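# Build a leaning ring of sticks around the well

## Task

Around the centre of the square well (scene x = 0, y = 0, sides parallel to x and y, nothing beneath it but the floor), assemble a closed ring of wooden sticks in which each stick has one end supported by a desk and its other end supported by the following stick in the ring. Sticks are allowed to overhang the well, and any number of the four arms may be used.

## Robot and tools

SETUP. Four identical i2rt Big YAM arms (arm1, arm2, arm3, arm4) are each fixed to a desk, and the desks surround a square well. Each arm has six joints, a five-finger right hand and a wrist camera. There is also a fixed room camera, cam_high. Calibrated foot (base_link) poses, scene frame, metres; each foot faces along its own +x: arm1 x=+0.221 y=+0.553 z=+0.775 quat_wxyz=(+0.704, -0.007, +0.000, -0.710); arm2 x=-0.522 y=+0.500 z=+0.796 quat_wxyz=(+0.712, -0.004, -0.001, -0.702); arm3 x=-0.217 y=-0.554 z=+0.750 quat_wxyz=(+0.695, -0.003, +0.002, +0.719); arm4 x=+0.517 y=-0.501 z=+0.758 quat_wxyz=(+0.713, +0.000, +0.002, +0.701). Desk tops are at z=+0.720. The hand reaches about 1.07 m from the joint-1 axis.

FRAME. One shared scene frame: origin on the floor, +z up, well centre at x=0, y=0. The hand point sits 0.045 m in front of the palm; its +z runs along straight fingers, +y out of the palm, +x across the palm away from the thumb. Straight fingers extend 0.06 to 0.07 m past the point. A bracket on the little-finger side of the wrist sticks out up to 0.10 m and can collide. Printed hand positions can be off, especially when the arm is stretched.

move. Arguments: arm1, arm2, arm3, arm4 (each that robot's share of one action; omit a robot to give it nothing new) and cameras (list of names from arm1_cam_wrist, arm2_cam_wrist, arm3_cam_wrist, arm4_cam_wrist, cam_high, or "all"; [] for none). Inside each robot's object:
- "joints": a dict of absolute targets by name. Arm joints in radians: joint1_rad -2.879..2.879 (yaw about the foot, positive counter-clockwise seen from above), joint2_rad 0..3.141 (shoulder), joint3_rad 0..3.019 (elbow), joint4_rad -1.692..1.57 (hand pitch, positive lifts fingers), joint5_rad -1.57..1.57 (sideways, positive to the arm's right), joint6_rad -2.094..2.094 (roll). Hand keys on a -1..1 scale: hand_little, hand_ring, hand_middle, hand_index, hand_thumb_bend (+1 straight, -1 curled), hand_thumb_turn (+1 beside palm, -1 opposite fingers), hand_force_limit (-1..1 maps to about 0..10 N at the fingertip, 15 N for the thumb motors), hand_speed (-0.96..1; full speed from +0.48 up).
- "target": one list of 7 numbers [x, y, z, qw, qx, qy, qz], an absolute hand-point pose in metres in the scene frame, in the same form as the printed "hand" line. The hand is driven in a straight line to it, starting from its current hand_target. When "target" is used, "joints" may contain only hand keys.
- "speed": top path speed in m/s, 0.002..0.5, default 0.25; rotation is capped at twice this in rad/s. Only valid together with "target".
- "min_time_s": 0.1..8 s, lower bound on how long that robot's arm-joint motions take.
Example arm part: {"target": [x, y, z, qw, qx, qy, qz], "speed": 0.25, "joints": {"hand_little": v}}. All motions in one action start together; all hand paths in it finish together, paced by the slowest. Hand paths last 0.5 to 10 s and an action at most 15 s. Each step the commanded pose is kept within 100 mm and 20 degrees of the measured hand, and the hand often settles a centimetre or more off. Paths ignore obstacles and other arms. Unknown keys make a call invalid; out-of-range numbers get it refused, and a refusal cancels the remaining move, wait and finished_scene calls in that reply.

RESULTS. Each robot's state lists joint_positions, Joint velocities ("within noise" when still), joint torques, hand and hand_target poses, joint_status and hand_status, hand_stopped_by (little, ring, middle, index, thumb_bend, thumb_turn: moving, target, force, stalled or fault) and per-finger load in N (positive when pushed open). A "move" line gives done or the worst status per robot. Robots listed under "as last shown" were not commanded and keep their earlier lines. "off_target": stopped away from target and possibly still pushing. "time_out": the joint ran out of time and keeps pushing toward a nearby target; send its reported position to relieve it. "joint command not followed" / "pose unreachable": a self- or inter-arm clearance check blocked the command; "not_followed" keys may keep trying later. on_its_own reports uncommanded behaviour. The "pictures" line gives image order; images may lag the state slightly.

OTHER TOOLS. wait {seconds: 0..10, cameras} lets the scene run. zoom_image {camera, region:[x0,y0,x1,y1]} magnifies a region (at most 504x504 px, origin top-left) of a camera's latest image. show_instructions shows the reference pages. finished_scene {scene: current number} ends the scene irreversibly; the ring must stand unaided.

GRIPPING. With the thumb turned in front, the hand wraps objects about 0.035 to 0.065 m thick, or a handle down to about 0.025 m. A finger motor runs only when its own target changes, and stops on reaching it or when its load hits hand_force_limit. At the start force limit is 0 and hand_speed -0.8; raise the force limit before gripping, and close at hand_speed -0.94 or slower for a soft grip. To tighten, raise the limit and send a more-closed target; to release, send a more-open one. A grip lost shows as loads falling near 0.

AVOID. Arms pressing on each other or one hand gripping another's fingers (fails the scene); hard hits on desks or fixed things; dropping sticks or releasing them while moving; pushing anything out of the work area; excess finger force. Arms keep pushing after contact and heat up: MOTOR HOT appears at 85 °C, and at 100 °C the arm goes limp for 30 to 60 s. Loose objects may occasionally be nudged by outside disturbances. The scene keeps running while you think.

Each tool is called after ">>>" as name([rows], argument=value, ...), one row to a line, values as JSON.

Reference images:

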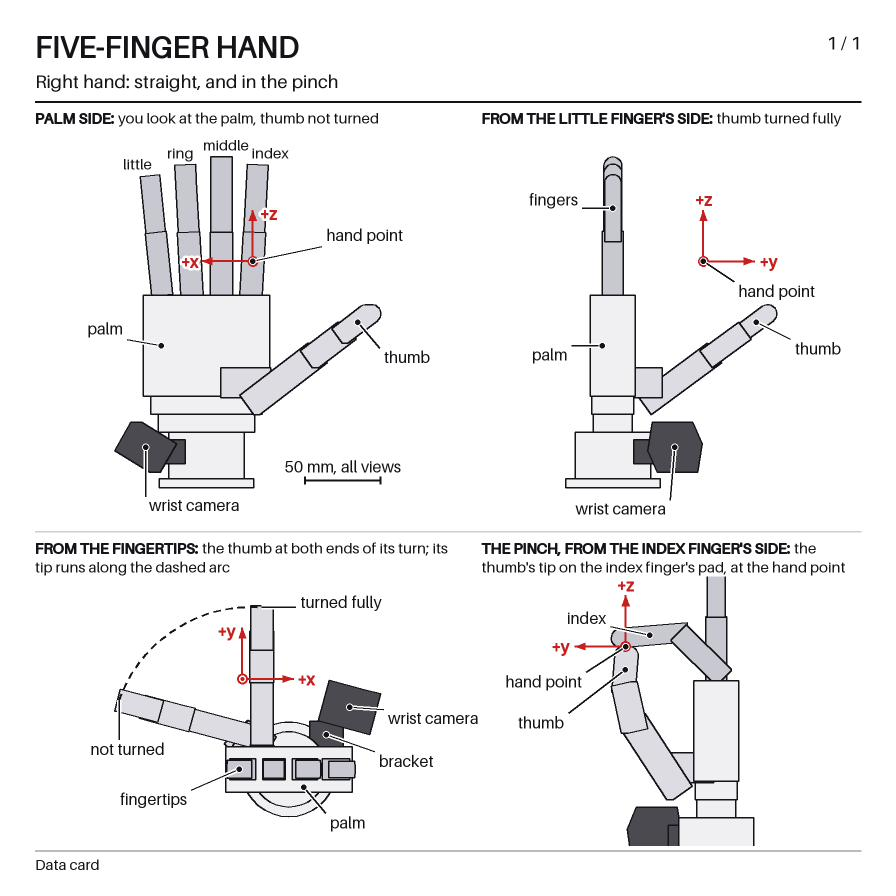

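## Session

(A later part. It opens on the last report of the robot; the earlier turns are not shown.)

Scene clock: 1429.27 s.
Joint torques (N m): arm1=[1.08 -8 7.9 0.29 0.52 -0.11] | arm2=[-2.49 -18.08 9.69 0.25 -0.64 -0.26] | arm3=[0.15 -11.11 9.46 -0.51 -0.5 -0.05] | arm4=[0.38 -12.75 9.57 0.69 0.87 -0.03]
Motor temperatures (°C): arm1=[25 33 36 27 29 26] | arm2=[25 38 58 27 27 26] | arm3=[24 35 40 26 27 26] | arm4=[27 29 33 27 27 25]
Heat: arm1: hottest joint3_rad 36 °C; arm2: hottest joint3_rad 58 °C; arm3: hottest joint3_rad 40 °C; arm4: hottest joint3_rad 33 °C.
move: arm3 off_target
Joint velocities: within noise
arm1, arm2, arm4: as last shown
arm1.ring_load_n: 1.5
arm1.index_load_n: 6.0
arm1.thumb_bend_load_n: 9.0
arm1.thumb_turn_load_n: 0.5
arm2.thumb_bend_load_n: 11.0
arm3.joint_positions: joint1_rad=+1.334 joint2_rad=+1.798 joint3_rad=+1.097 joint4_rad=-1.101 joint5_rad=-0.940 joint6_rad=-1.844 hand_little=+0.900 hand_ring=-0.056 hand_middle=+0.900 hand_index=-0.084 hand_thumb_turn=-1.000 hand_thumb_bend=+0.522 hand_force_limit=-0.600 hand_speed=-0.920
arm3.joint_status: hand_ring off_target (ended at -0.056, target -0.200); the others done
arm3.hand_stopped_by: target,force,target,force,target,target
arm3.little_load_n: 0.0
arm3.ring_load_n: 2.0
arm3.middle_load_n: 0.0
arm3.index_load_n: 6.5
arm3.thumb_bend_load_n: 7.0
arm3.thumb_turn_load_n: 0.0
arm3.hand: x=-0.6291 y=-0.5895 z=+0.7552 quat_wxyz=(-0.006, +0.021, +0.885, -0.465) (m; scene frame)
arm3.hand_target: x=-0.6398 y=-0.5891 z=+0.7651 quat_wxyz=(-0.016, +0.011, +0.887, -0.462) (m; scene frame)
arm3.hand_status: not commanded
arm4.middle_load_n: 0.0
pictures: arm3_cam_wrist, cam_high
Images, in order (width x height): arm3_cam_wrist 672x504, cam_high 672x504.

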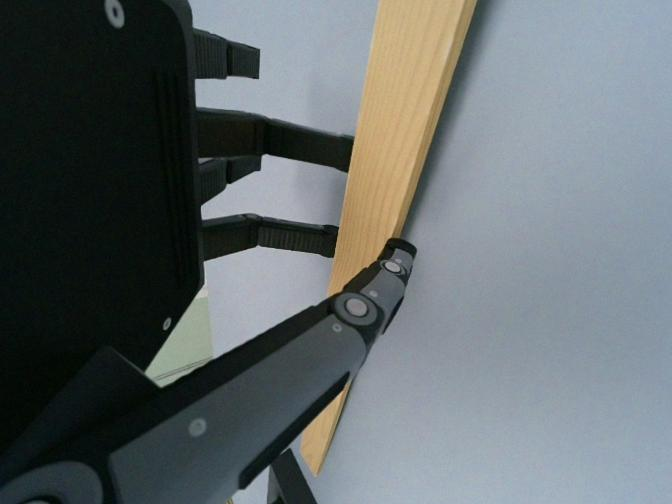

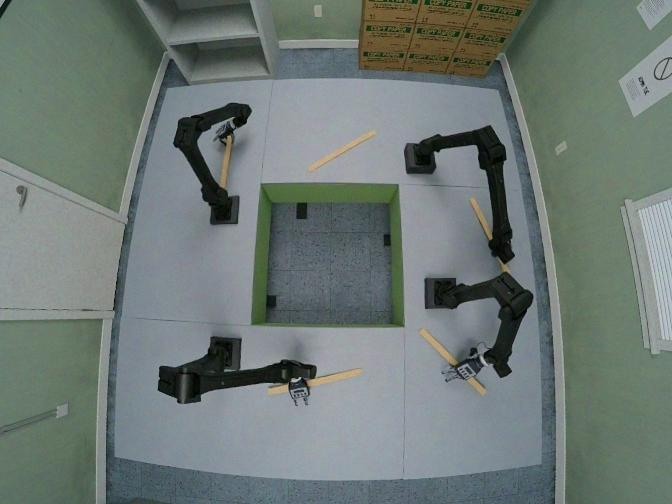

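>>> zoom_image(camera="cam_high", region=[400, 180, 560, 300])

>>> zoom_image(camera="cam_high", region=[400, 310, 560, 430])

>>> zoom_image(camera="cam_high", region=[160, 90, 320, 210])

>>> zoom_image(camera="cam_high", region=[240, 330, 400, 450])

Scaled by 3.150 from the camera's 672x504 image, which has a finer 960x720 frame.

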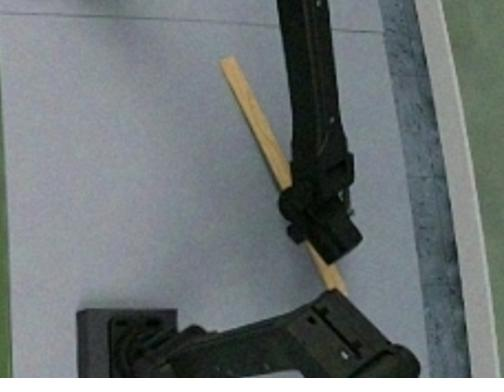

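Scaled by 3.150 from the camera's 672x504 image, which has a finer 960x720 frame.

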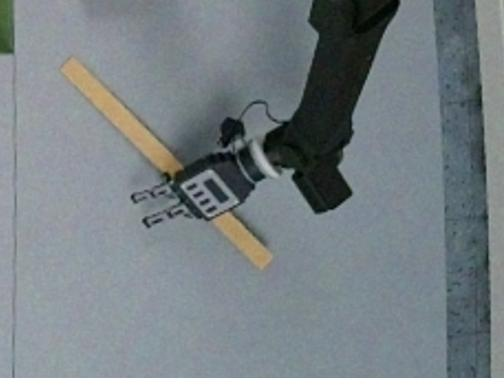

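Scaled by 3.150 from the camera's 672x504 image, which has a finer 960x720 frame.

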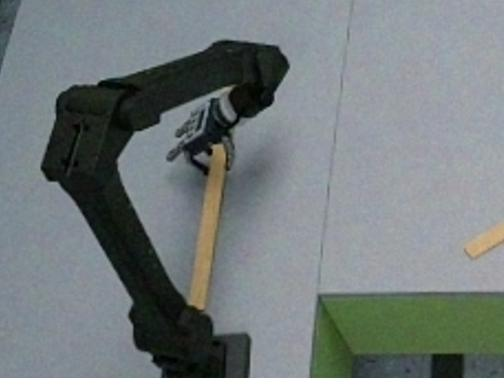

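Scaled by 3.150 from the camera's 672x504 image, which has a finer 960x720 frame.

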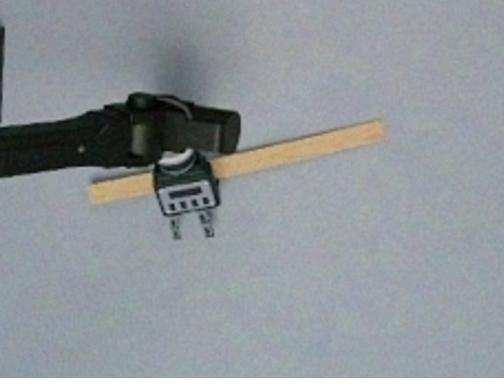

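>>> move(arm2={"target": [-0.08, 0.85, 0.92, 0.45998, -0.88365, -0.07731, 0.04024], "speed": 0.1}, arm1={"target": [0.6250, 0.6461, 0.88, 0.15619, -0.30890, 0.83149, -0.43454], "speed": 0.1}, arm3={"target": [-0.6400, -0.5890, 0.88, -0.01580, 0.01145, 0.88692, -0.46151], "speed": 0.1}, arm4={"target": [0.6520, -0.0677, 0.88, 0.35768, -0.69303, 0.55364, -0.29203], "speed": 0.1}, cameras=["all"])

Scene clock: 1552.10 s.
Joint torques (N m): arm1=[1.14 -7.36 11.4 0.31 0.51 -0.11] | arm2=[-2.43 -15.38 6.84 0.4 -0.61 0] | arm3=[0.26 -10.23 12.23 -0.53 -0.52 -0.01] | arm4=[0.56 -11.46 13.18 0.66 0.91 -0.02]
Motor temperatures (°C): arm1=[25 33 37 27 29 26] | arm2=[25 39 59 27 27 26] | arm3=[24 37 42 26 27 26] | arm4=[27 29 33 27 27 25]
Heat: arm1: hottest joint3_rad 37 °C; arm2: hottest joint3_rad 59 °C; arm3: hottest joint3_rad 42 °C; arm4: hottest joint3_rad 33 °C.
move: arm1 off_target; arm2 done; arm3 off_target; arm4 off_target
Joint velocities: within noise
arm1.joint_positions: joint1_rad=+2.103 joint2_rad=+1.288 joint3_rad=+0.773 joint4_rad=-0.820 joint5_rad=+0.932 joint6_rad=+1.240 hand_little=+0.900 hand_ring=-0.102 hand_middle=+0.900 hand_index=-0.087 hand_thumb_turn=-1.000 hand_thumb_bend=+0.522 hand_force_limit=-0.600 hand_speed=-0.920
arm1.joint_status: not commanded
arm1.hand_stopped_by: target,force,target,force,target,target
arm1.little_load_n: 0.0
arm1.ring_load_n: 0.0
arm1.middle_load_n: 0.0
arm1.index_load_n: 4.5
arm1.thumb_bend_load_n: 5.0
arm1.thumb_turn_load_n: -1.5
arm1.hand: x=+0.6097 y=+0.6428 z=+0.8610 quat_wxyz=(-0.142, +0.322, -0.828, +0.436) (m; scene frame)
arm1.hand_target: x=+0.6243 y=+0.6458 z=+0.8800 quat_wxyz=(-0.156, +0.309, -0.831, +0.435) (m; scene frame)
arm1.hand_status: off_target (0.025 m and 2.3 deg from the pose sent, 0.119 m and 1.3 deg at the start)
arm2.joint_positions: joint1_rad=+2.002 joint2_rad=+1.777 joint3_rad=+1.412 joint4_rad=-0.843 joint5_rad=-0.918 joint6_rad=-1.146 hand_little=+0.900 hand_ring=-0.049 hand_middle=+0.900 hand_index=-0.098 hand_thumb_turn=-1.000 hand_thumb_bend=+0.523 hand_force_limit=+0.400 hand_speed=-0.930
arm2.joint_status: not commanded
arm2.hand_stopped_by: target,force,target,force,target,target
arm2.little_load_n: 0.0
arm2.ring_load_n: 1.5
arm2.middle_load_n: 0.0
arm2.index_load_n: 7.0
arm2.thumb_bend_load_n: 11.5
arm2.thumb_turn_load_n: 0.0
arm2.hand: x=-0.0773 y=+0.8551 z=+0.9138 quat_wxyz=(-0.460, +0.883, +0.088, -0.039) (m; scene frame)
arm2.hand_target: x=-0.0800 y=+0.8502 z=+0.9199 quat_wxyz=(-0.460, +0.884, +0.077, -0.040) (m; scene frame)
arm2.hand_status: done (0.008 m and 1.3 deg from the pose sent, 0.163 m and 6.0 deg at the start)
arm3.joint_positions: joint1_rad=+1.334 joint2_rad=+1.643 joint3_rad=+1.221 joint4_rad=-1.389 joint5_rad=-0.940 joint6_rad=-1.844 hand_little=+0.900 hand_ring=-0.056 hand_middle=+0.900 hand_index=-0.084 hand_thumb_turn=-1.000 hand_thumb_bend=+0.522 hand_force_limit=-0.600 hand_speed=-0.920
arm3.joint_status: not commanded
arm3.hand_stopped_by: target,force,target,force,target,target
arm3.little_load_n: 0.0
arm3.ring_load_n: 2.0
arm3.middle_load_n: 0.0
arm3.index_load_n: 6.5
arm3.thumb_bend_load_n: 7.0
arm3.thumb_turn_load_n: 0.0
arm3.hand: x=-0.6271 y=-0.5891 z=+0.8652 quat_wxyz=(-0.002, +0.023, +0.885, -0.465) (m; scene frame)
arm3.hand_target: x=-0.6395 y=-0.5892 z=+0.8802 quat_wxyz=(-0.016, +0.011, +0.887, -0.462) (m; scene frame)
arm3.hand_status: off_target (0.020 m and 2.1 deg from the pose sent, 0.125 m and 1.6 deg at the start)
arm4.joint_positions: joint1_rad=-0.032 joint2_rad=+1.365 joint3_rad=+0.857 joint4_rad=-0.768 joint5_rad=+0.916 joint6_rad=+1.123 hand_little=+0.900 hand_ring=-0.064 hand_middle=+0.900 hand_index=-0.090 hand_thumb_turn=-1.000 hand_thumb_bend=+0.522 hand_force_limit=-0.600 hand_speed=-0.920
arm4.joint_status: not commanded
arm4.hand_stopped_by: target,force,target,force,target,target
arm4.little_load_n: 0.0
arm4.ring_load_n: 2.5
arm4.middle_load_n: 0.0
arm4.index_load_n: 6.5
arm4.thumb_bend_load_n: 12.0
arm4.thumb_turn_load_n: 0.5
arm4.hand: x=+0.6507 y=-0.0894 z=+0.8512 quat_wxyz=(-0.335, +0.704, -0.545, +0.308) (m; scene frame)
arm4.hand_target: x=+0.6519 y=-0.0690 z=+0.8803 quat_wxyz=(-0.358, +0.693, -0.554, +0.292) (m; scene frame)
arm4.hand_status: off_target (0.036 m and 3.6 deg from the pose sent, 0.132 m and 2.6 deg at the start)
pictures: arm1_cam_wrist, arm2_cam_wrist, arm3_cam_wrist, arm4_cam_wrist, cam_high
Images, in order (width x height): arm1_cam_wrist 672x504, arm2_cam_wrist 672x504, arm3_cam_wrist 672x504, arm4_cam_wrist 672x504, cam_high 672x504.

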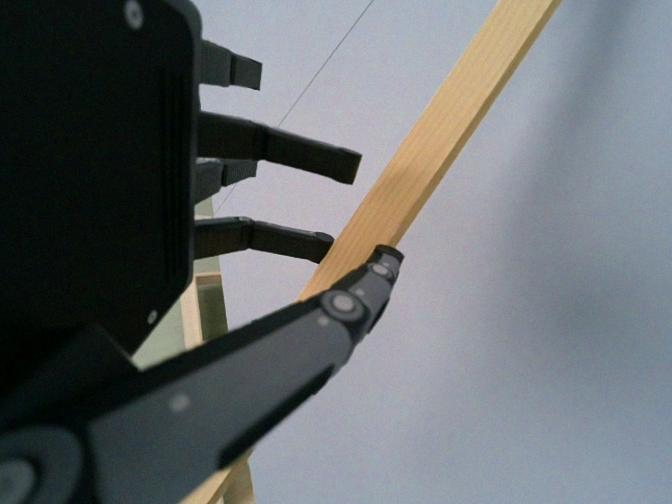

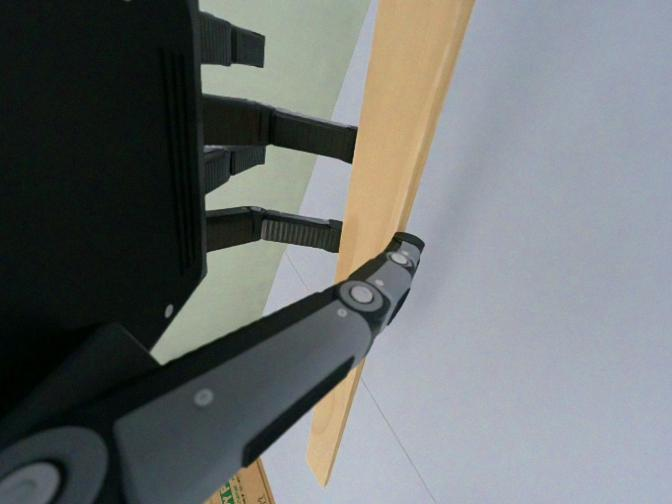

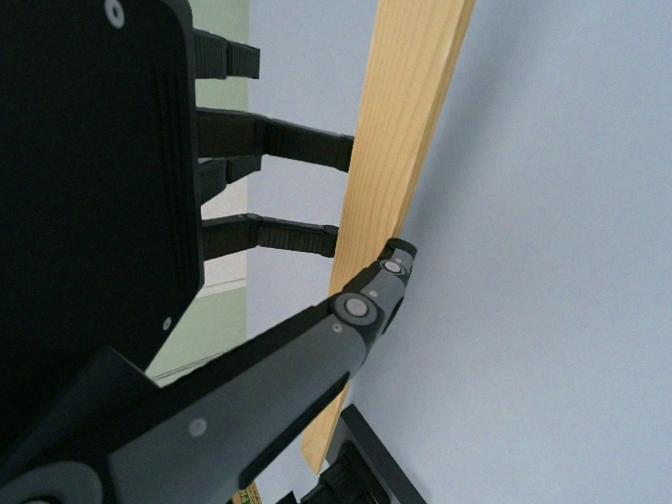

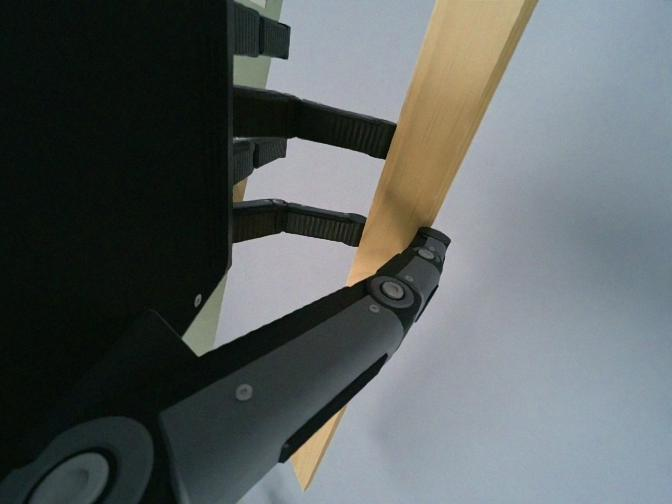

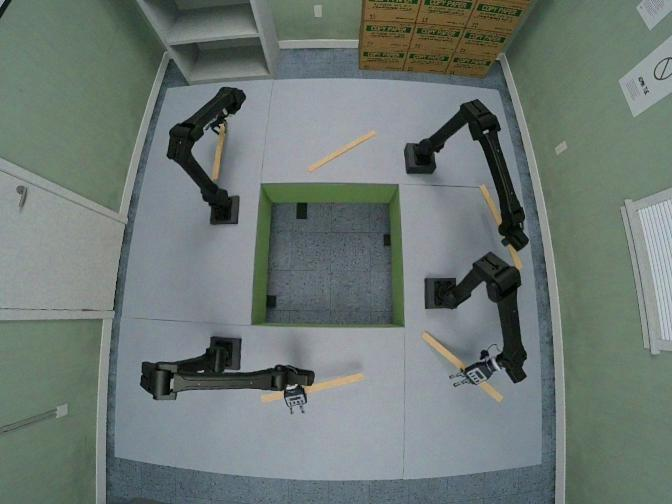

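>>> move(arm1={"target": [0.6250, 0.6461, 0.79, 0.15619, -0.30890, 0.83149, -0.43454], "speed": 0.06}, arm3={"joints": {"hand_middle": -0.2, "hand_force_limit": -0.6, "hand_speed": -0.92}}, cameras=["arm1_cam_wrist","arm3_cam_wrist"])

Scene clock: 1583.30 s.
Joint torques (N m): arm1=[0.62 -6.59 6.9 1.26 0.52 -0.09] | arm2=[-2.43 -15.38 6.83 0.38 -0.6 0.01] | arm3=[0.26 -10.17 12.23 -0.54 -0.51 -0.01] | arm4=[0.56 -11.52 13.18 0.68 0.9 -0.01]
Motor temperatures (°C): arm1=[25 32 39 27 29 26] | arm2=[25 37 55 27 27 26] | arm3=[24 36 43 26 27 26] | arm4=[27 30 37 27 27 25]
Heat: arm1: hottest joint3_rad 39 °C; arm2: hottest joint3_rad 55 °C; arm3: hottest joint3_rad 43 °C; arm4: hottest joint3_rad 37 °C.
move: arm1 done; arm3 off_target
Joint velocities: within noise
arm1.joint_positions: joint1_rad=+2.103 joint2_rad=+1.443 joint3_rad=+0.694 joint4_rad=-0.548 joint5_rad=+0.932 joint6_rad=+1.240 hand_little=+0.900 hand_ring=-0.102 hand_middle=+0.900 hand_index=-0.088 hand_thumb_turn=-1.000 hand_thumb_bend=+0.520 hand_force_limit=-0.600 hand_speed=-0.920
arm1.joint_status: not commanded
arm1.hand_stopped_by: target,force,target,force,target,target
arm1.little_load_n: 0.0
arm1.ring_load_n: 0.0
arm1.middle_load_n: 0.0
arm1.index_load_n: 0.0
arm1.thumb_bend_load_n: 0.0
arm1.thumb_turn_load_n: 0.0
arm1.hand: x=+0.6225 y=+0.6500 z=+0.7929 quat_wxyz=(-0.158, +0.314, -0.830, +0.434) (m; scene frame)
arm1.hand_target: x=+0.6249 y=+0.6462 z=+0.7900 quat_wxyz=(-0.156, +0.309, -0.831, +0.434) (m; scene frame)
arm1.hand_status: done (0.005 m and 0.6 deg from the pose sent, 0.073 m and 2.3 deg at the start)
arm2, arm4: as last shown
arm3.joint_positions: joint1_rad=+1.334 joint2_rad=+1.643 joint3_rad=+1.221 joint4_rad=-1.390 joint5_rad=-0.940 joint6_rad=-1.844 hand_little=+0.900 hand_ring=-0.056 hand_middle=-0.041 hand_index=-0.084 hand_thumb_turn=-1.000 hand_thumb_bend=+0.522 hand_force_limit=-0.600 hand_speed=-0.920
arm3.joint_status: hand_middle off_target (ended at -0.041, target -0.200); the others done
arm3.hand_stopped_by: target,force,force,force,target,target
arm3.little_load_n: 0.0
arm3.ring_load_n: 1.0
arm3.middle_load_n: 4.0
arm3.index_load_n: 5.5
arm3.thumb_bend_load_n: 8.0
arm3.thumb_turn_load_n: 0.0
arm3.hand: x=-0.6270 y=-0.5891 z=+0.8652 quat_wxyz=(-0.002, +0.023, +0.885, -0.465) (m; scene frame)
arm3.hand_target: x=-0.6394 y=-0.5892 z=+0.8802 quat_wxyz=(-0.016, +0.011, +0.887, -0.462) (m; scene frame)
arm3.hand_status: not commanded
arm4.middle_load_n: -0.5
arm4.thumb_bend_load_n: 11.5
arm4.hand: x=+0.6507 y=-0.0895 z=+0.8512 quat_wxyz=(-0.335, +0.705, -0.545, +0.308) (m; scene frame)
arm4.hand_target: x=+0.6519 y=-0.0691 z=+0.8803 quat_wxyz=(-0.358, +0.693, -0.554, +0.292) (m; scene frame)
pictures: arm1_cam_wrist, arm3_cam_wrist
Images, in order (width x height): arm1_cam_wrist 672x504, arm3_cam_wrist 672x504.

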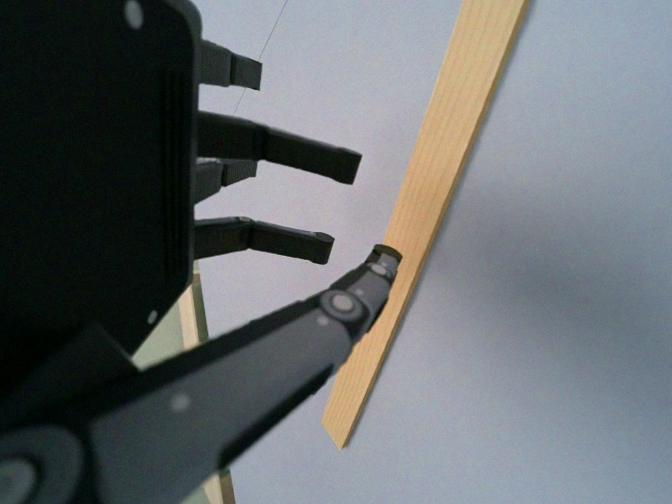

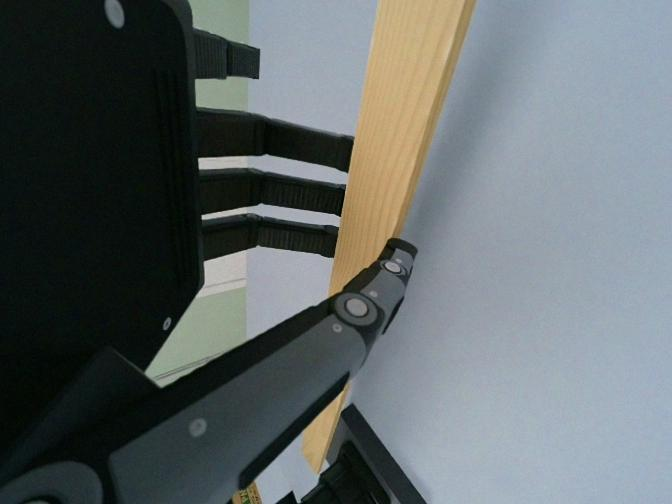

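>>> move(arm1={"joints": {"hand_index": 0.4, "hand_ring": 0.9, "hand_speed": -0.4}}, arm2={"target": [-0.096, 0.699, 0.96, 0.45779, -0.87943, 0.11578, -0.06027], "speed": 0.12}, cameras=["arm1_cam_wrist","arm2_cam_wrist","cam_high"])

Scene clock: 1592.07 s.
Joint torques (N m): arm1=[0.85 -6.48 6.79 1.25 0.52 -0.07] | arm2=[-1.96 -11.28 7.02 1.35 -0.54 0.07] | arm3=[0.21 -10.11 12.22 -0.54 -0.51 -0.02] | arm4=[0.5 -11.58 13.14 0.7 0.9 -0.01]
Motor temperatures (°C): arm1=[25 32 38 27 29 26] | arm2=[25 37 55 27 27 26] | arm3=[24 36 44 26 27 26] | arm4=[27 30 37 27 27 25]
Heat: arm1: hottest joint3_rad 38 °C; arm2: hottest joint3_rad 55 °C; arm3: hottest joint3_rad 44 °C; arm4: hottest joint3_rad 37 °C.
move: arm1 done; arm2 done
Joint velocities: within noise
arm1.joint_positions: joint1_rad=+2.103 joint2_rad=+1.443 joint3_rad=+0.694 joint4_rad=-0.548 joint5_rad=+0.932 joint6_rad=+1.240 hand_little=+0.900 hand_ring=+0.900 hand_middle=+0.900 hand_index=+0.400 hand_thumb_turn=-1.000 hand_thumb_bend=+0.520 hand_force_limit=-0.600 hand_speed=-0.400
arm1.joint_status: all done
arm1.hand_stopped_by: target,target,target,target,target,target
arm1.little_load_n: 0.0
arm1.ring_load_n: 0.0
arm1.middle_load_n: 0.0
arm1.index_load_n: 0.0
arm1.thumb_bend_load_n: 0.0
arm1.thumb_turn_load_n: 0.0
arm1.hand: x=+0.6225 y=+0.6500 z=+0.7929 quat_wxyz=(-0.158, +0.314, -0.830, +0.434) (m; scene frame)
arm1.hand_target: x=+0.6249 y=+0.6462 z=+0.7900 quat_wxyz=(-0.156, +0.309, -0.831, +0.434) (m; scene frame)
arm1.hand_status: not commanded
arm2.joint_positions: joint1_rad=+1.722 joint2_rad=+1.429 joint3_rad=+1.087 joint4_rad=-0.713 joint5_rad=-0.850 joint6_rad=-0.920 hand_little=+0.900 hand_ring=-0.049 hand_middle=+0.900 hand_index=-0.098 hand_thumb_turn=-1.000 hand_thumb_bend=+0.523 hand_force_limit=+0.400 hand_speed=-0.930
arm2.joint_status: not commanded
arm2.hand_stopped_by: target,force,target,force,target,target
arm2.little_load_n: 0.0
arm2.ring_load_n: 1.5
arm2.middle_load_n: 0.0
arm2.index_load_n: 7.0
arm2.thumb_bend_load_n: 11.5
arm2.thumb_turn_load_n: 0.0
arm2.hand: x=-0.0957 y=+0.7003 z=+0.9550 quat_wxyz=(-0.455, +0.882, -0.111, +0.053) (m; scene frame)
arm2.hand_target: x=-0.0961 y=+0.6990 z=+0.9599 quat_wxyz=(-0.458, +0.879, -0.116, +0.060) (m; scene frame)
arm2.hand_status: done (0.005 m and 1.1 deg from the pose sent, 0.164 m and 26.0 deg at the start)
arm3, arm4: as last shown
arm3.ring_load_n: 0.5
arm3.index_load_n: 5.0
arm3.thumb_bend_load_n: 7.5
arm4.middle_load_n: 0.0
pictures: arm1_cam_wrist, arm2_cam_wrist, cam_high
Images, in order (width x height): arm1_cam_wrist 672x504, arm2_cam_wrist 672x504, cam_high 672x504.

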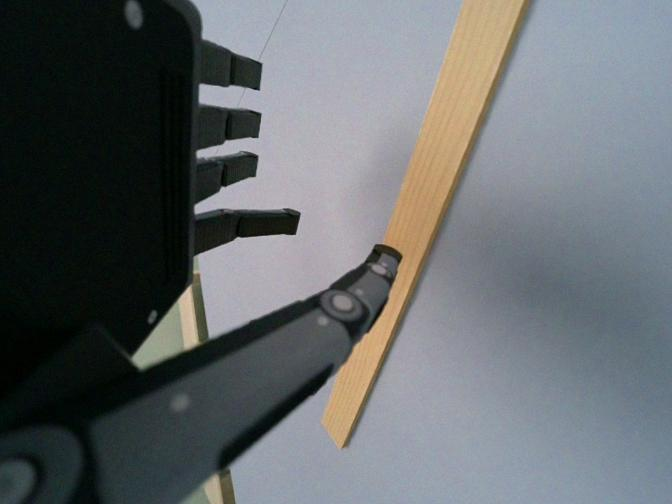

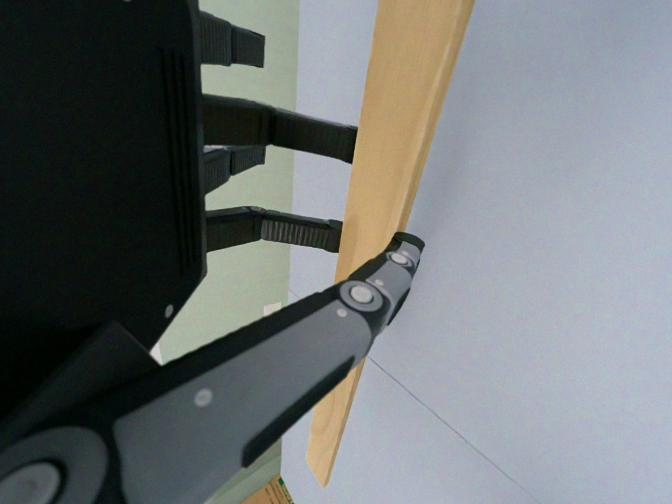

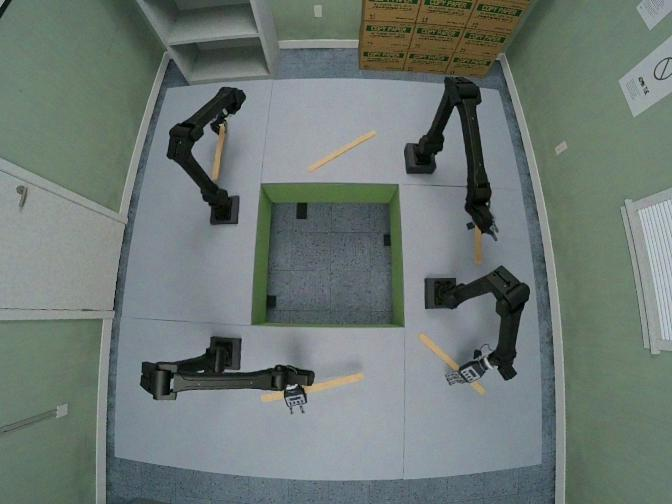

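>>> zoom_image(camera="cam_high", region=[400, 310, 560, 430])

>>> zoom_image(camera="cam_high", region=[400, 180, 560, 300])

Scaled by 3.150 from the camera's 672x504 image, which has a finer 960x720 frame.

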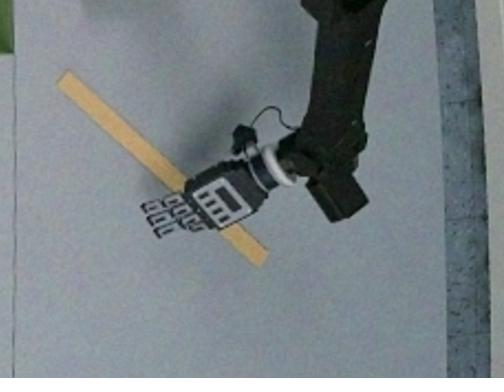

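Scaled by 3.150 from the camera's 672x504 image, which has a finer 960x720 frame.

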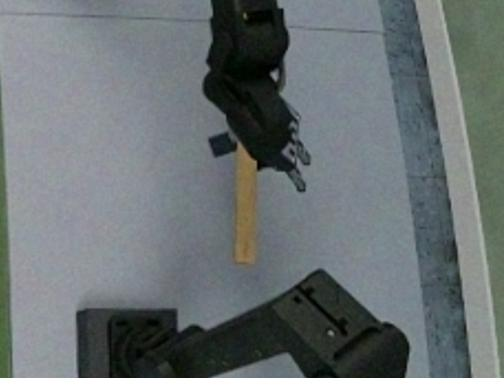

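>>> move(arm1={"target": [0.579, 0.608, 0.77, 0.18041, -0.34658, 0.81651, -0.42503], "speed": 0.08}, arm2={"target": [-0.052, 0.50, 0.98, 0.41848, -0.80392, 0.37487, -0.19514], "speed": 0.12}, cameras=["arm1_cam_wrist","arm2_cam_wrist","cam_high"])

Scene clock: 1622.20 s.
Joint torques (N m): arm1=[0.67 -5.3 6.35 1.54 0.38 -0.17] | arm2=[-2.37 -10.4 7.87 1.57 -0.43 -0.05] | arm3=[0.32 -10.11 12.23 -0.55 -0.51 -0.01] | arm4=[0.56 -11.46 13.15 0.7 0.9 -0.01]
Motor temperatures (°C): arm1=[25 32 37 27 29 26] | arm2=[25 35 53 27 27 26] | arm3=[24 36 45 26 28 26] | arm4=[27 30 38 27 27 25]
Heat: arm1: hottest joint3_rad 37 °C; arm2: hottest joint3_rad 53 °C; arm3: hottest joint3_rad 45 °C; arm4: hottest joint3_rad 38 °C.
move: arm1 done; arm2 done
Joint velocities: within noise
arm1.joint_positions: joint1_rad=+2.047 joint2_rad=+1.314 joint3_rad=+0.450 joint4_rad=-0.257 joint5_rad=+0.875 joint6_rad=+1.013 hand_little=+0.900 hand_ring=+0.900 hand_middle=+0.900 hand_index=+0.400 hand_thumb_turn=-1.000 hand_thumb_bend=+0.520 hand_force_limit=-0.600 hand_speed=-0.400
arm1.joint_status: not commanded
arm1.hand_stopped_by: target,target,target,target,target,target
arm1.little_load_n: 0.0
arm1.ring_load_n: 0.0
arm1.middle_load_n: 0.0
arm1.index_load_n: -0.5
arm1.thumb_bend_load_n: 0.0
arm1.thumb_turn_load_n: 0.0
arm1.hand: x=+0.5755 y=+0.6124 z=+0.7668 quat_wxyz=(-0.177, +0.354, -0.815, +0.424) (m; scene frame)
arm1.hand_target: x=+0.5790 y=+0.6081 z=+0.7701 quat_wxyz=(-0.180, +0.347, -0.816, +0.425) (m; scene frame)
arm1.hand_status: done (0.006 m and 0.9 deg from the pose sent, 0.065 m and 4.9 deg at the start)
arm2.joint_positions: joint1_rad=+1.298 joint2_rad=+1.341 joint3_rad=+1.025 joint4_rad=-0.598 joint5_rad=-0.744 joint6_rad=-0.700 hand_little=+0.900 hand_ring=-0.049 hand_middle=+0.900 hand_index=-0.098 hand_thumb_turn=-1.000 hand_thumb_bend=+0.523 hand_force_limit=+0.400 hand_speed=-0.930
arm2.joint_status: not commanded
arm2.hand_stopped_by: target,force,target,force,target,target
arm2.little_load_n: 0.0
arm2.ring_load_n: 1.5
arm2.middle_load_n: 0.0
arm2.index_load_n: 7.0
arm2.thumb_bend_load_n: 11.0
arm2.thumb_turn_load_n: 0.0
arm2.hand: x=-0.0542 y=+0.5019 z=+0.9707 quat_wxyz=(-0.415, +0.810, -0.373, +0.183) (m; scene frame)
arm2.hand_target: x=-0.0521 y=+0.5001 z=+0.9800 quat_wxyz=(-0.419, +0.804, -0.375, +0.195) (m; scene frame)
arm2.hand_status: done (0.010 m and 1.6 deg from the pose sent, 0.207 m and 35.9 deg at the start)
arm3, arm4: as last shown
arm3.index_load_n: 5.5
pictures: arm1_cam_wrist, arm2_cam_wrist, cam_high
Images, in order (width x height): arm1_cam_wrist 672x504, arm2_cam_wrist 672x504, cam_high 672x504.

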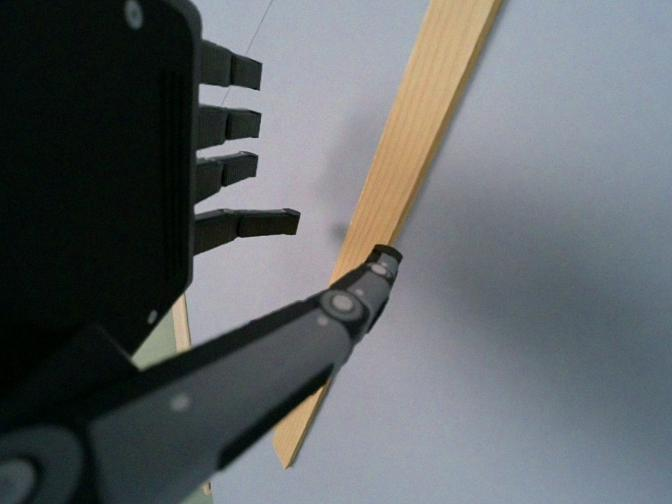

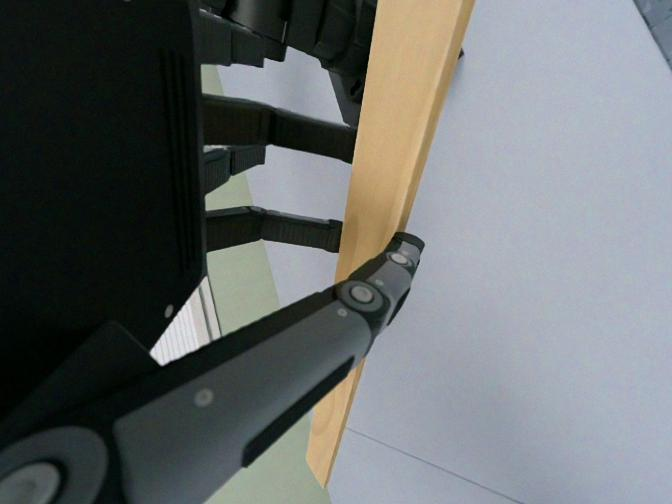

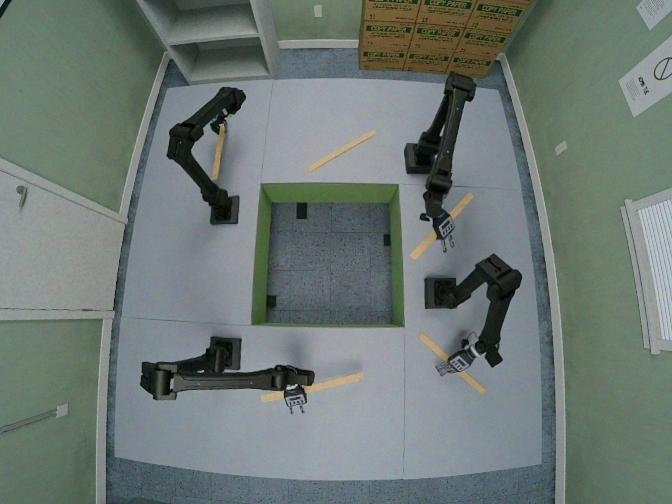

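>>> move(arm1={"target": [0.579, 0.608, 0.741, 0.18041, -0.34658, 0.81651, -0.42503], "speed": 0.06}, arm2={"target": [-0.051, 0.28, 0.98, 0.34043, -0.65398, 0.59927, -0.31195], "speed": 0.12}, cameras=["arm1_cam_wrist","arm2_cam_wrist","cam_high"])

Scene clock: 1636.40 s.
Joint torques (N m): arm1=[0.79 -4.42 5.63 1.61 0.34 -0.12] | arm2=[-2.02 -9.47 10.85 1.73 -0.31 -0.02] | arm3=[0.26 -10.11 12.25 -0.54 -0.52 -0.01] | arm4=[0.56 -11.46 13.19 0.7 0.89 -0.01]
Motor temperatures (°C): arm1=[25 32 35 27 29 26] | arm2=[25 34 54 27 26 26] | arm3=[24 36 45 26 28 26] | arm4=[27 30 39 27 27 25]
Heat: arm1: hottest joint3_rad 35 °C; arm2: hottest joint3_rad 54 °C; arm3: hottest joint3_rad 45 °C; arm4: hottest joint3_rad 39 °C.
move: arm1 done; arm2 off_target
Joint velocities: within noise
arm1.joint_positions: joint1_rad=+2.047 joint2_rad=+1.400 joint3_rad=+0.424 joint4_rad=-0.127 joint5_rad=+0.875 joint6_rad=+1.012 hand_little=+0.900 hand_ring=+0.900 hand_middle=+0.900 hand_index=+0.400 hand_thumb_turn=-1.000 hand_thumb_bend=+0.520 hand_force_limit=-0.600 hand_speed=-0.400
arm1.joint_status: not commanded
arm1.hand_stopped_by: target,target,target,target,target,target
arm1.little_load_n: 0.0
arm1.ring_load_n: 0.0
arm1.middle_load_n: -0.5
arm1.index_load_n: -0.5
arm1.thumb_bend_load_n: 0.0
arm1.thumb_turn_load_n: 0.0
arm1.hand: x=+0.5780 y=+0.6135 z=+0.7439 quat_wxyz=(-0.185, +0.350, -0.815, +0.424) (m; scene frame)
arm1.hand_target: x=+0.5788 y=+0.6081 z=+0.7410 quat_wxyz=(-0.180, +0.347, -0.817, +0.425) (m; scene frame)
arm1.hand_status: done (0.006 m and 0.7 deg from the pose sent, 0.026 m and 1.0 deg at the start)
arm2.joint_positions: joint1_rad=+0.913 joint2_rad=+1.384 joint3_rad=+1.025 joint4_rad=-0.451 joint5_rad=-0.589 joint6_rad=-0.491 hand_little=+0.900 hand_ring=-0.049 hand_middle=+0.900 hand_index=-0.098 hand_thumb_turn=-1.000 hand_thumb_bend=+0.523 hand_force_limit=+0.400 hand_speed=-0.930
arm2.joint_status: not commanded
arm2.hand_stopped_by: target,force,target,force,target,target
arm2.little_load_n: 0.0
arm2.ring_load_n: 1.5
arm2.middle_load_n: 0.0
arm2.index_load_n: 7.0
arm2.thumb_bend_load_n: 11.0
arm2.thumb_turn_load_n: 0.0
arm2.hand: x=-0.0658 y=+0.2924 z=+0.9595 quat_wxyz=(-0.337, +0.662, -0.604, +0.289) (m; scene frame)
arm2.hand_target: x=-0.0522 y=+0.2805 z=+0.9804 quat_wxyz=(-0.340, +0.654, -0.599, +0.312) (m; scene frame)
arm2.hand_status: off_target (0.028 m and 2.8 deg from the pose sent, 0.222 m and 36.0 deg at the start)
arm3, arm4: as last shown
arm3.thumb_turn_load_n: 0.5
pictures: arm1_cam_wrist, arm2_cam_wrist, cam_high
Images, in order (width x height): arm1_cam_wrist 672x504, arm2_cam_wrist 672x504, cam_high 672x504.

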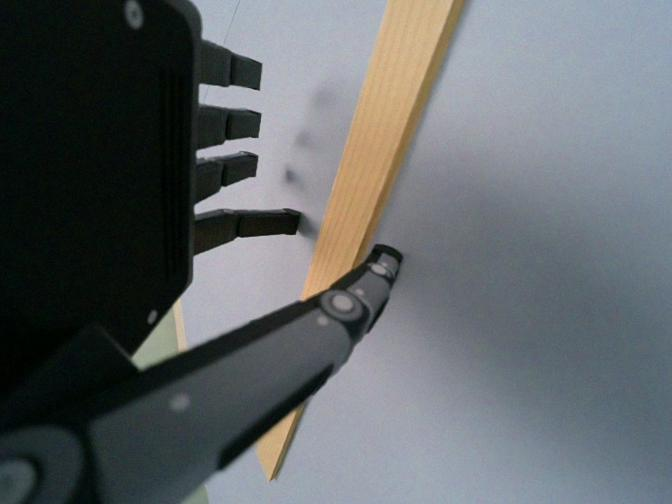

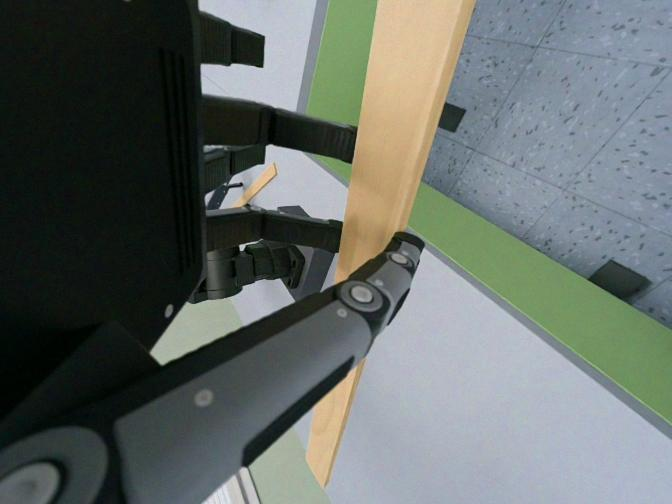

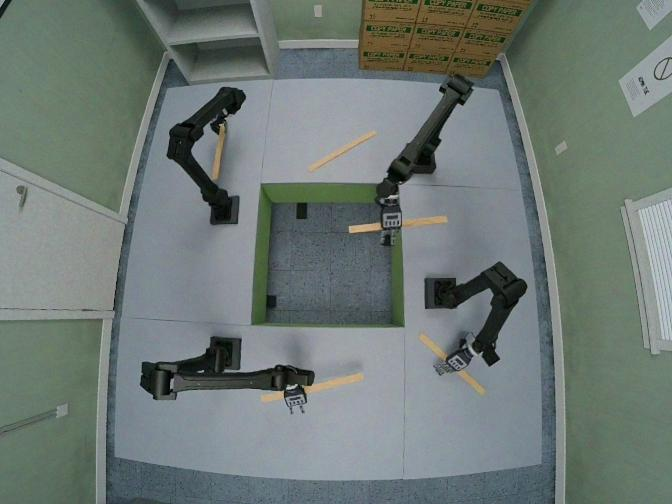

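>>> move(arm1={"target": [0.579, 0.608, 0.737, 0.18041, -0.34658, 0.81651, -0.42503], "speed": 0.06, "joints": {"hand_index": -0.15, "hand_force_limit": -0.3, "hand_speed": -0.9}}, arm2={"target": [-0.027, 0.166, 0.98, 0.32364, -0.62172, 0.63267, -0.32934], "speed": 0.1}, cameras=["arm1_cam_wrist","arm2_cam_wrist","cam_high"])

Scene clock: 1658.77 s.
Joint torques (N m): arm1=[1.08 -4.37 5.16 1.43 0.25 -0.16] | arm2=[-2.26 -11.93 13 0.9 -0.53 -0.18] | arm3=[0.26 -10.17 12.25 -0.54 -0.51 -0.01] | arm4=[0.67 -11.46 13.18 0.68 0.9 -0.01]
Motor temperatures (°C): arm1=[25 31 35 27 29 26] | arm2=[25 33 57 27 26 26] | arm3=[24 36 45 26 28 26] | arm4=[27 30 39 27 27 25]
Heat: arm1: hottest joint3_rad 35 °C; arm2: hottest joint3_rad 57 °C; arm3: hottest joint3_rad 45 °C; arm4: hottest joint3_rad 39 °C.
move: arm1 off_target; arm2 off_target
Joint velocities: within noise
arm1.joint_positions: joint1_rad=+2.045 joint2_rad=+1.413 joint3_rad=+0.424 joint4_rad=-0.105 joint5_rad=+0.877 joint6_rad=+1.012 hand_little=+0.900 hand_ring=+0.900 hand_middle=+0.900 hand_index=-0.064 hand_thumb_turn=-1.000 hand_thumb_bend=+0.521 hand_force_limit=-0.300 hand_speed=-0.900
arm1.joint_status: hand_index off_target (ended at -0.064, target -0.150); the others done
arm1.hand_stopped_by: target,target,target,force,target,target
arm1.little_load_n: 0.0
arm1.ring_load_n: 0.0
arm1.middle_load_n: 0.0
arm1.index_load_n: 3.0
arm1.thumb_bend_load_n: 2.0
arm1.thumb_turn_load_n: 0.0
arm1.hand: x=+0.5807 y=+0.6138 z=+0.7422 quat_wxyz=(-0.188, +0.347, -0.815, +0.424) (m; scene frame)
arm1.hand_target: x=+0.5788 y=+0.6080 z=+0.7371 quat_wxyz=(-0.180, +0.346, -0.817, +0.425) (m; scene frame)
arm1.hand_status: done (0.008 m and 0.9 deg from the pose sent, 0.009 m and 0.7 deg at the start)
arm2.joint_positions: joint1_rad=+0.781 joint2_rad=+1.589 joint3_rad=+1.221 joint4_rad=-0.462 joint5_rad=-0.602 joint6_rad=-0.491 hand_little=+0.900 hand_ring=-0.049 hand_middle=+0.900 hand_index=-0.098 hand_thumb_turn=-1.000 hand_thumb_bend=+0.523 hand_force_limit=+0.400 hand_speed=-0.930
arm2.joint_status: not commanded
arm2.hand_stopped_by: target,force,target,force,target,target
arm2.little_load_n: 0.0
arm2.ring_load_n: 1.5
arm2.middle_load_n: 0.0
arm2.index_load_n: 7.0
arm2.thumb_bend_load_n: 11.5
arm2.thumb_turn_load_n: 0.0
arm2.hand: x=-0.0444 y=+0.1853 z=+0.9488 quat_wxyz=(-0.322, +0.621, -0.648, +0.301) (m; scene frame)
arm2.hand_target: x=-0.0289 y=+0.1675 z=+0.9804 quat_wxyz=(-0.324, +0.622, -0.633, +0.330) (m; scene frame)
arm2.hand_status: off_target (0.041 m and 3.6 deg from the pose sent, 0.134 m and 7.4 deg at the start)
arm3, arm4: as last shown
arm3.ring_load_n: 1.0
arm3.index_load_n: 5.0
arm3.thumb_turn_load_n: 0.0
pictures: arm1_cam_wrist, arm2_cam_wrist, cam_high
Images, in order (width x height): arm1_cam_wrist 672x504, arm2_cam_wrist 672x504, cam_high 672x504.

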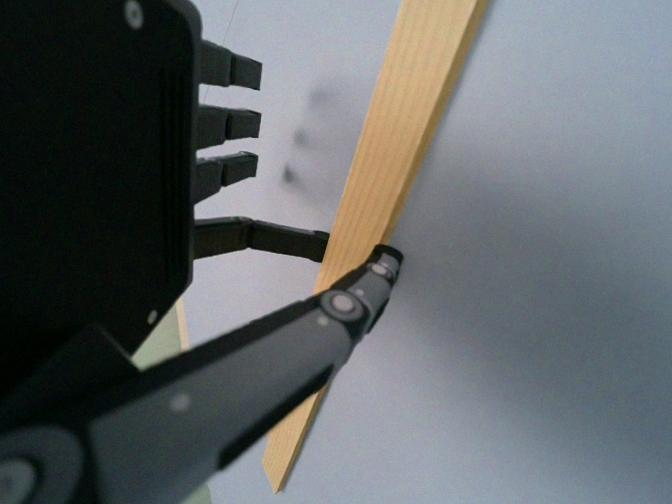

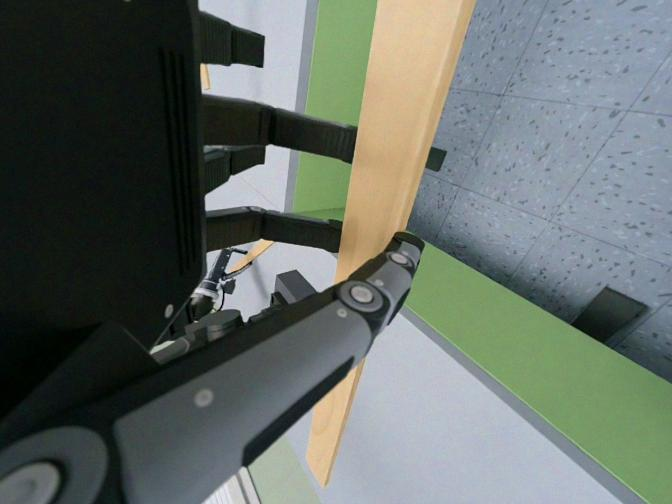

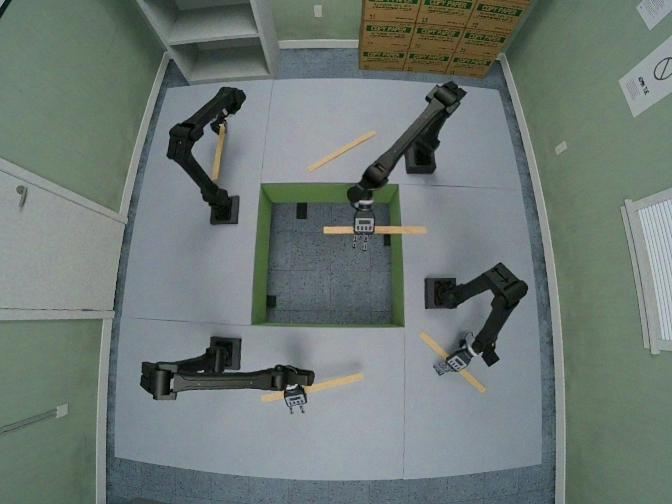

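>>> move(arm1={"joints": {"hand_index": -0.16, "hand_force_limit": 0.3, "hand_speed": -0.93}}, arm2={"target": [-0.052, 0.42, 0.97, 0.3930, -0.7550, 0.4470, -0.2327], "speed": 0.12})

>>> move(arm1={"joints": {"hand_index": -0.17, "hand_force_limit": 0.6, "hand_speed": -0.93}})

arm2: "target": qw, qx, qy, qz must be a unit quaternion (the sum of their squares is 1)
Scene clock: 1681.47 s.
Joint torques (N m): arm1=[0.09 -4.89 5.2 1.44 0.26 -0.15] | arm2=[-2.26 -11.93 13 0.9 -0.53 -0.18] | arm3=[0.32 -10.11 12.25 -0.54 -0.51 -0.01] | arm4=[0.62 -11.63 13.2 0.69 0.89 -0.01]
Motor temperatures (°C): arm1=[25 31 34 27 29 26] | arm2=[25 34 60 27 26 26] | arm3=[24 36 46 26 28 26] | arm4=[27 30 39 27 27 25]
Heat: arm1: hottest joint3_rad 34 °C; arm2: hottest joint3_rad 60 °C; arm3: hottest joint3_rad 46 °C; arm4: hottest joint3_rad 39 °C.
Joint velocities: within noise
arm1.joint_positions: joint1_rad=+2.045 joint2_rad=+1.413 joint3_rad=+0.424 joint4_rad=-0.105 joint5_rad=+0.877 joint6_rad=+1.012 hand_little=+0.900 hand_ring=+0.900 hand_middle=+0.900 hand_index=-0.064 hand_thumb_turn=-1.000 hand_thumb_bend=+0.521 hand_force_limit=-0.300 hand_speed=-0.900
arm1.joint_status: hand_index off_target (ended at -0.064, target -0.150); the others done
arm1.hand_stopped_by: target,target,target,force,target,target
arm1.little_load_n: 0.0
arm1.ring_load_n: 0.0
arm1.middle_load_n: 0.0
arm1.index_load_n: 3.0
arm1.thumb_bend_load_n: 2.0
arm1.thumb_turn_load_n: 0.0
arm1.hand: x=+0.5807 y=+0.6138 z=+0.7422 quat_wxyz=(-0.188, +0.347, -0.815, +0.424) (m; scene frame)
arm1.hand_target: x=+0.5788 y=+0.6080 z=+0.7371 quat_wxyz=(-0.180, +0.346, -0.817, +0.425) (m; scene frame)
arm1.hand_status: done (0.008 m and 0.9 deg from the pose sent, 0.009 m and 0.7 deg at the start)
arm2.joint_positions: joint1_rad=+0.781 joint2_rad=+1.589 joint3_rad=+1.221 joint4_rad=-0.462 joint5_rad=-0.602 joint6_rad=-0.491 hand_little=+0.900 hand_ring=-0.049 hand_middle=+0.900 hand_index=-0.098 hand_thumb_turn=-1.000 hand_thumb_bend=+0.523 hand_force_limit=+0.400 hand_speed=-0.930
arm2.joint_status: not commanded
arm2.hand_stopped_by: target,force,target,force,target,target
arm2.little_load_n: 0.0
arm2.ring_load_n: 1.5
arm2.middle_load_n: 0.0
arm2.index_load_n: 7.0
arm2.thumb_bend_load_n: 11.5
arm2.thumb_turn_load_n: -0.5
arm2.hand: x=-0.0444 y=+0.1853 z=+0.9488 quat_wxyz=(-0.322, +0.621, -0.648, +0.301) (m; scene frame)
arm2.hand_target: x=-0.0289 y=+0.1675 z=+0.9804 quat_wxyz=(-0.324, +0.622, -0.633, +0.330) (m; scene frame)
arm2.hand_status: off_target (0.041 m and 3.6 deg from the pose sent, 0.134 m and 7.4 deg at the start)
arm3.joint_positions: joint1_rad=+1.334 joint2_rad=+1.643 joint3_rad=+1.221 joint4_rad=-1.390 joint5_rad=-0.940 joint6_rad=-1.844 hand_little=+0.900 hand_ring=-0.056 hand_middle=-0.041 hand_index=-0.084 hand_thumb_turn=-1.000 hand_thumb_bend=+0.522 hand_force_limit=-0.600 hand_speed=-0.920
arm3.joint_status: not commanded
arm3.hand_stopped_by: target,force,force,force,target,target
arm3.little_load_n: 0.0
arm3.ring_load_n: 0.5
arm3.middle_load_n: 3.5
arm3.index_load_n: 5.0
arm3.thumb_bend_load_n: 7.5
arm3.thumb_turn_load_n: 0.0
arm3.hand: x=-0.6270 y=-0.5891 z=+0.8652 quat_wxyz=(-0.002, +0.023, +0.885, -0.465) (m; scene frame)
arm3.hand_target: x=-0.6394 y=-0.5892 z=+0.8802 quat_wxyz=(-0.016, +0.011, +0.887, -0.462) (m; scene frame)
arm3.hand_status: not commanded
arm4.joint_positions: joint1_rad=-0.032 joint2_rad=+1.365 joint3_rad=+0.857 joint4_rad=-0.768 joint5_rad=+0.916 joint6_rad=+1.123 hand_little=+0.900 hand_ring=-0.064 hand_middle=+0.900 hand_index=-0.090 hand_thumb_turn=-1.000 hand_thumb_bend=+0.522 hand_force_limit=-0.600 hand_speed=-0.920
arm4.joint_status: not commanded
arm4.hand_stopped_by: target,force,target,force,target,target
arm4.little_load_n: 0.0
arm4.ring_load_n: 2.5
arm4.middle_load_n: 0.0
arm4.index_load_n: 6.5
arm4.thumb_bend_load_n: 12.0
arm4.thumb_turn_load_n: 0.5
arm4.hand: x=+0.6507 y=-0.0895 z=+0.8512 quat_wxyz=(-0.335, +0.705, -0.545, +0.308) (m; scene frame)
arm4.hand_target: x=+0.6519 y=-0.0691 z=+0.8803 quat_wxyz=(-0.358, +0.693, -0.554, +0.292) (m; scene frame)
arm4.hand_status: not commanded
pictures: none

not run: a call was refused earlier in this reply.


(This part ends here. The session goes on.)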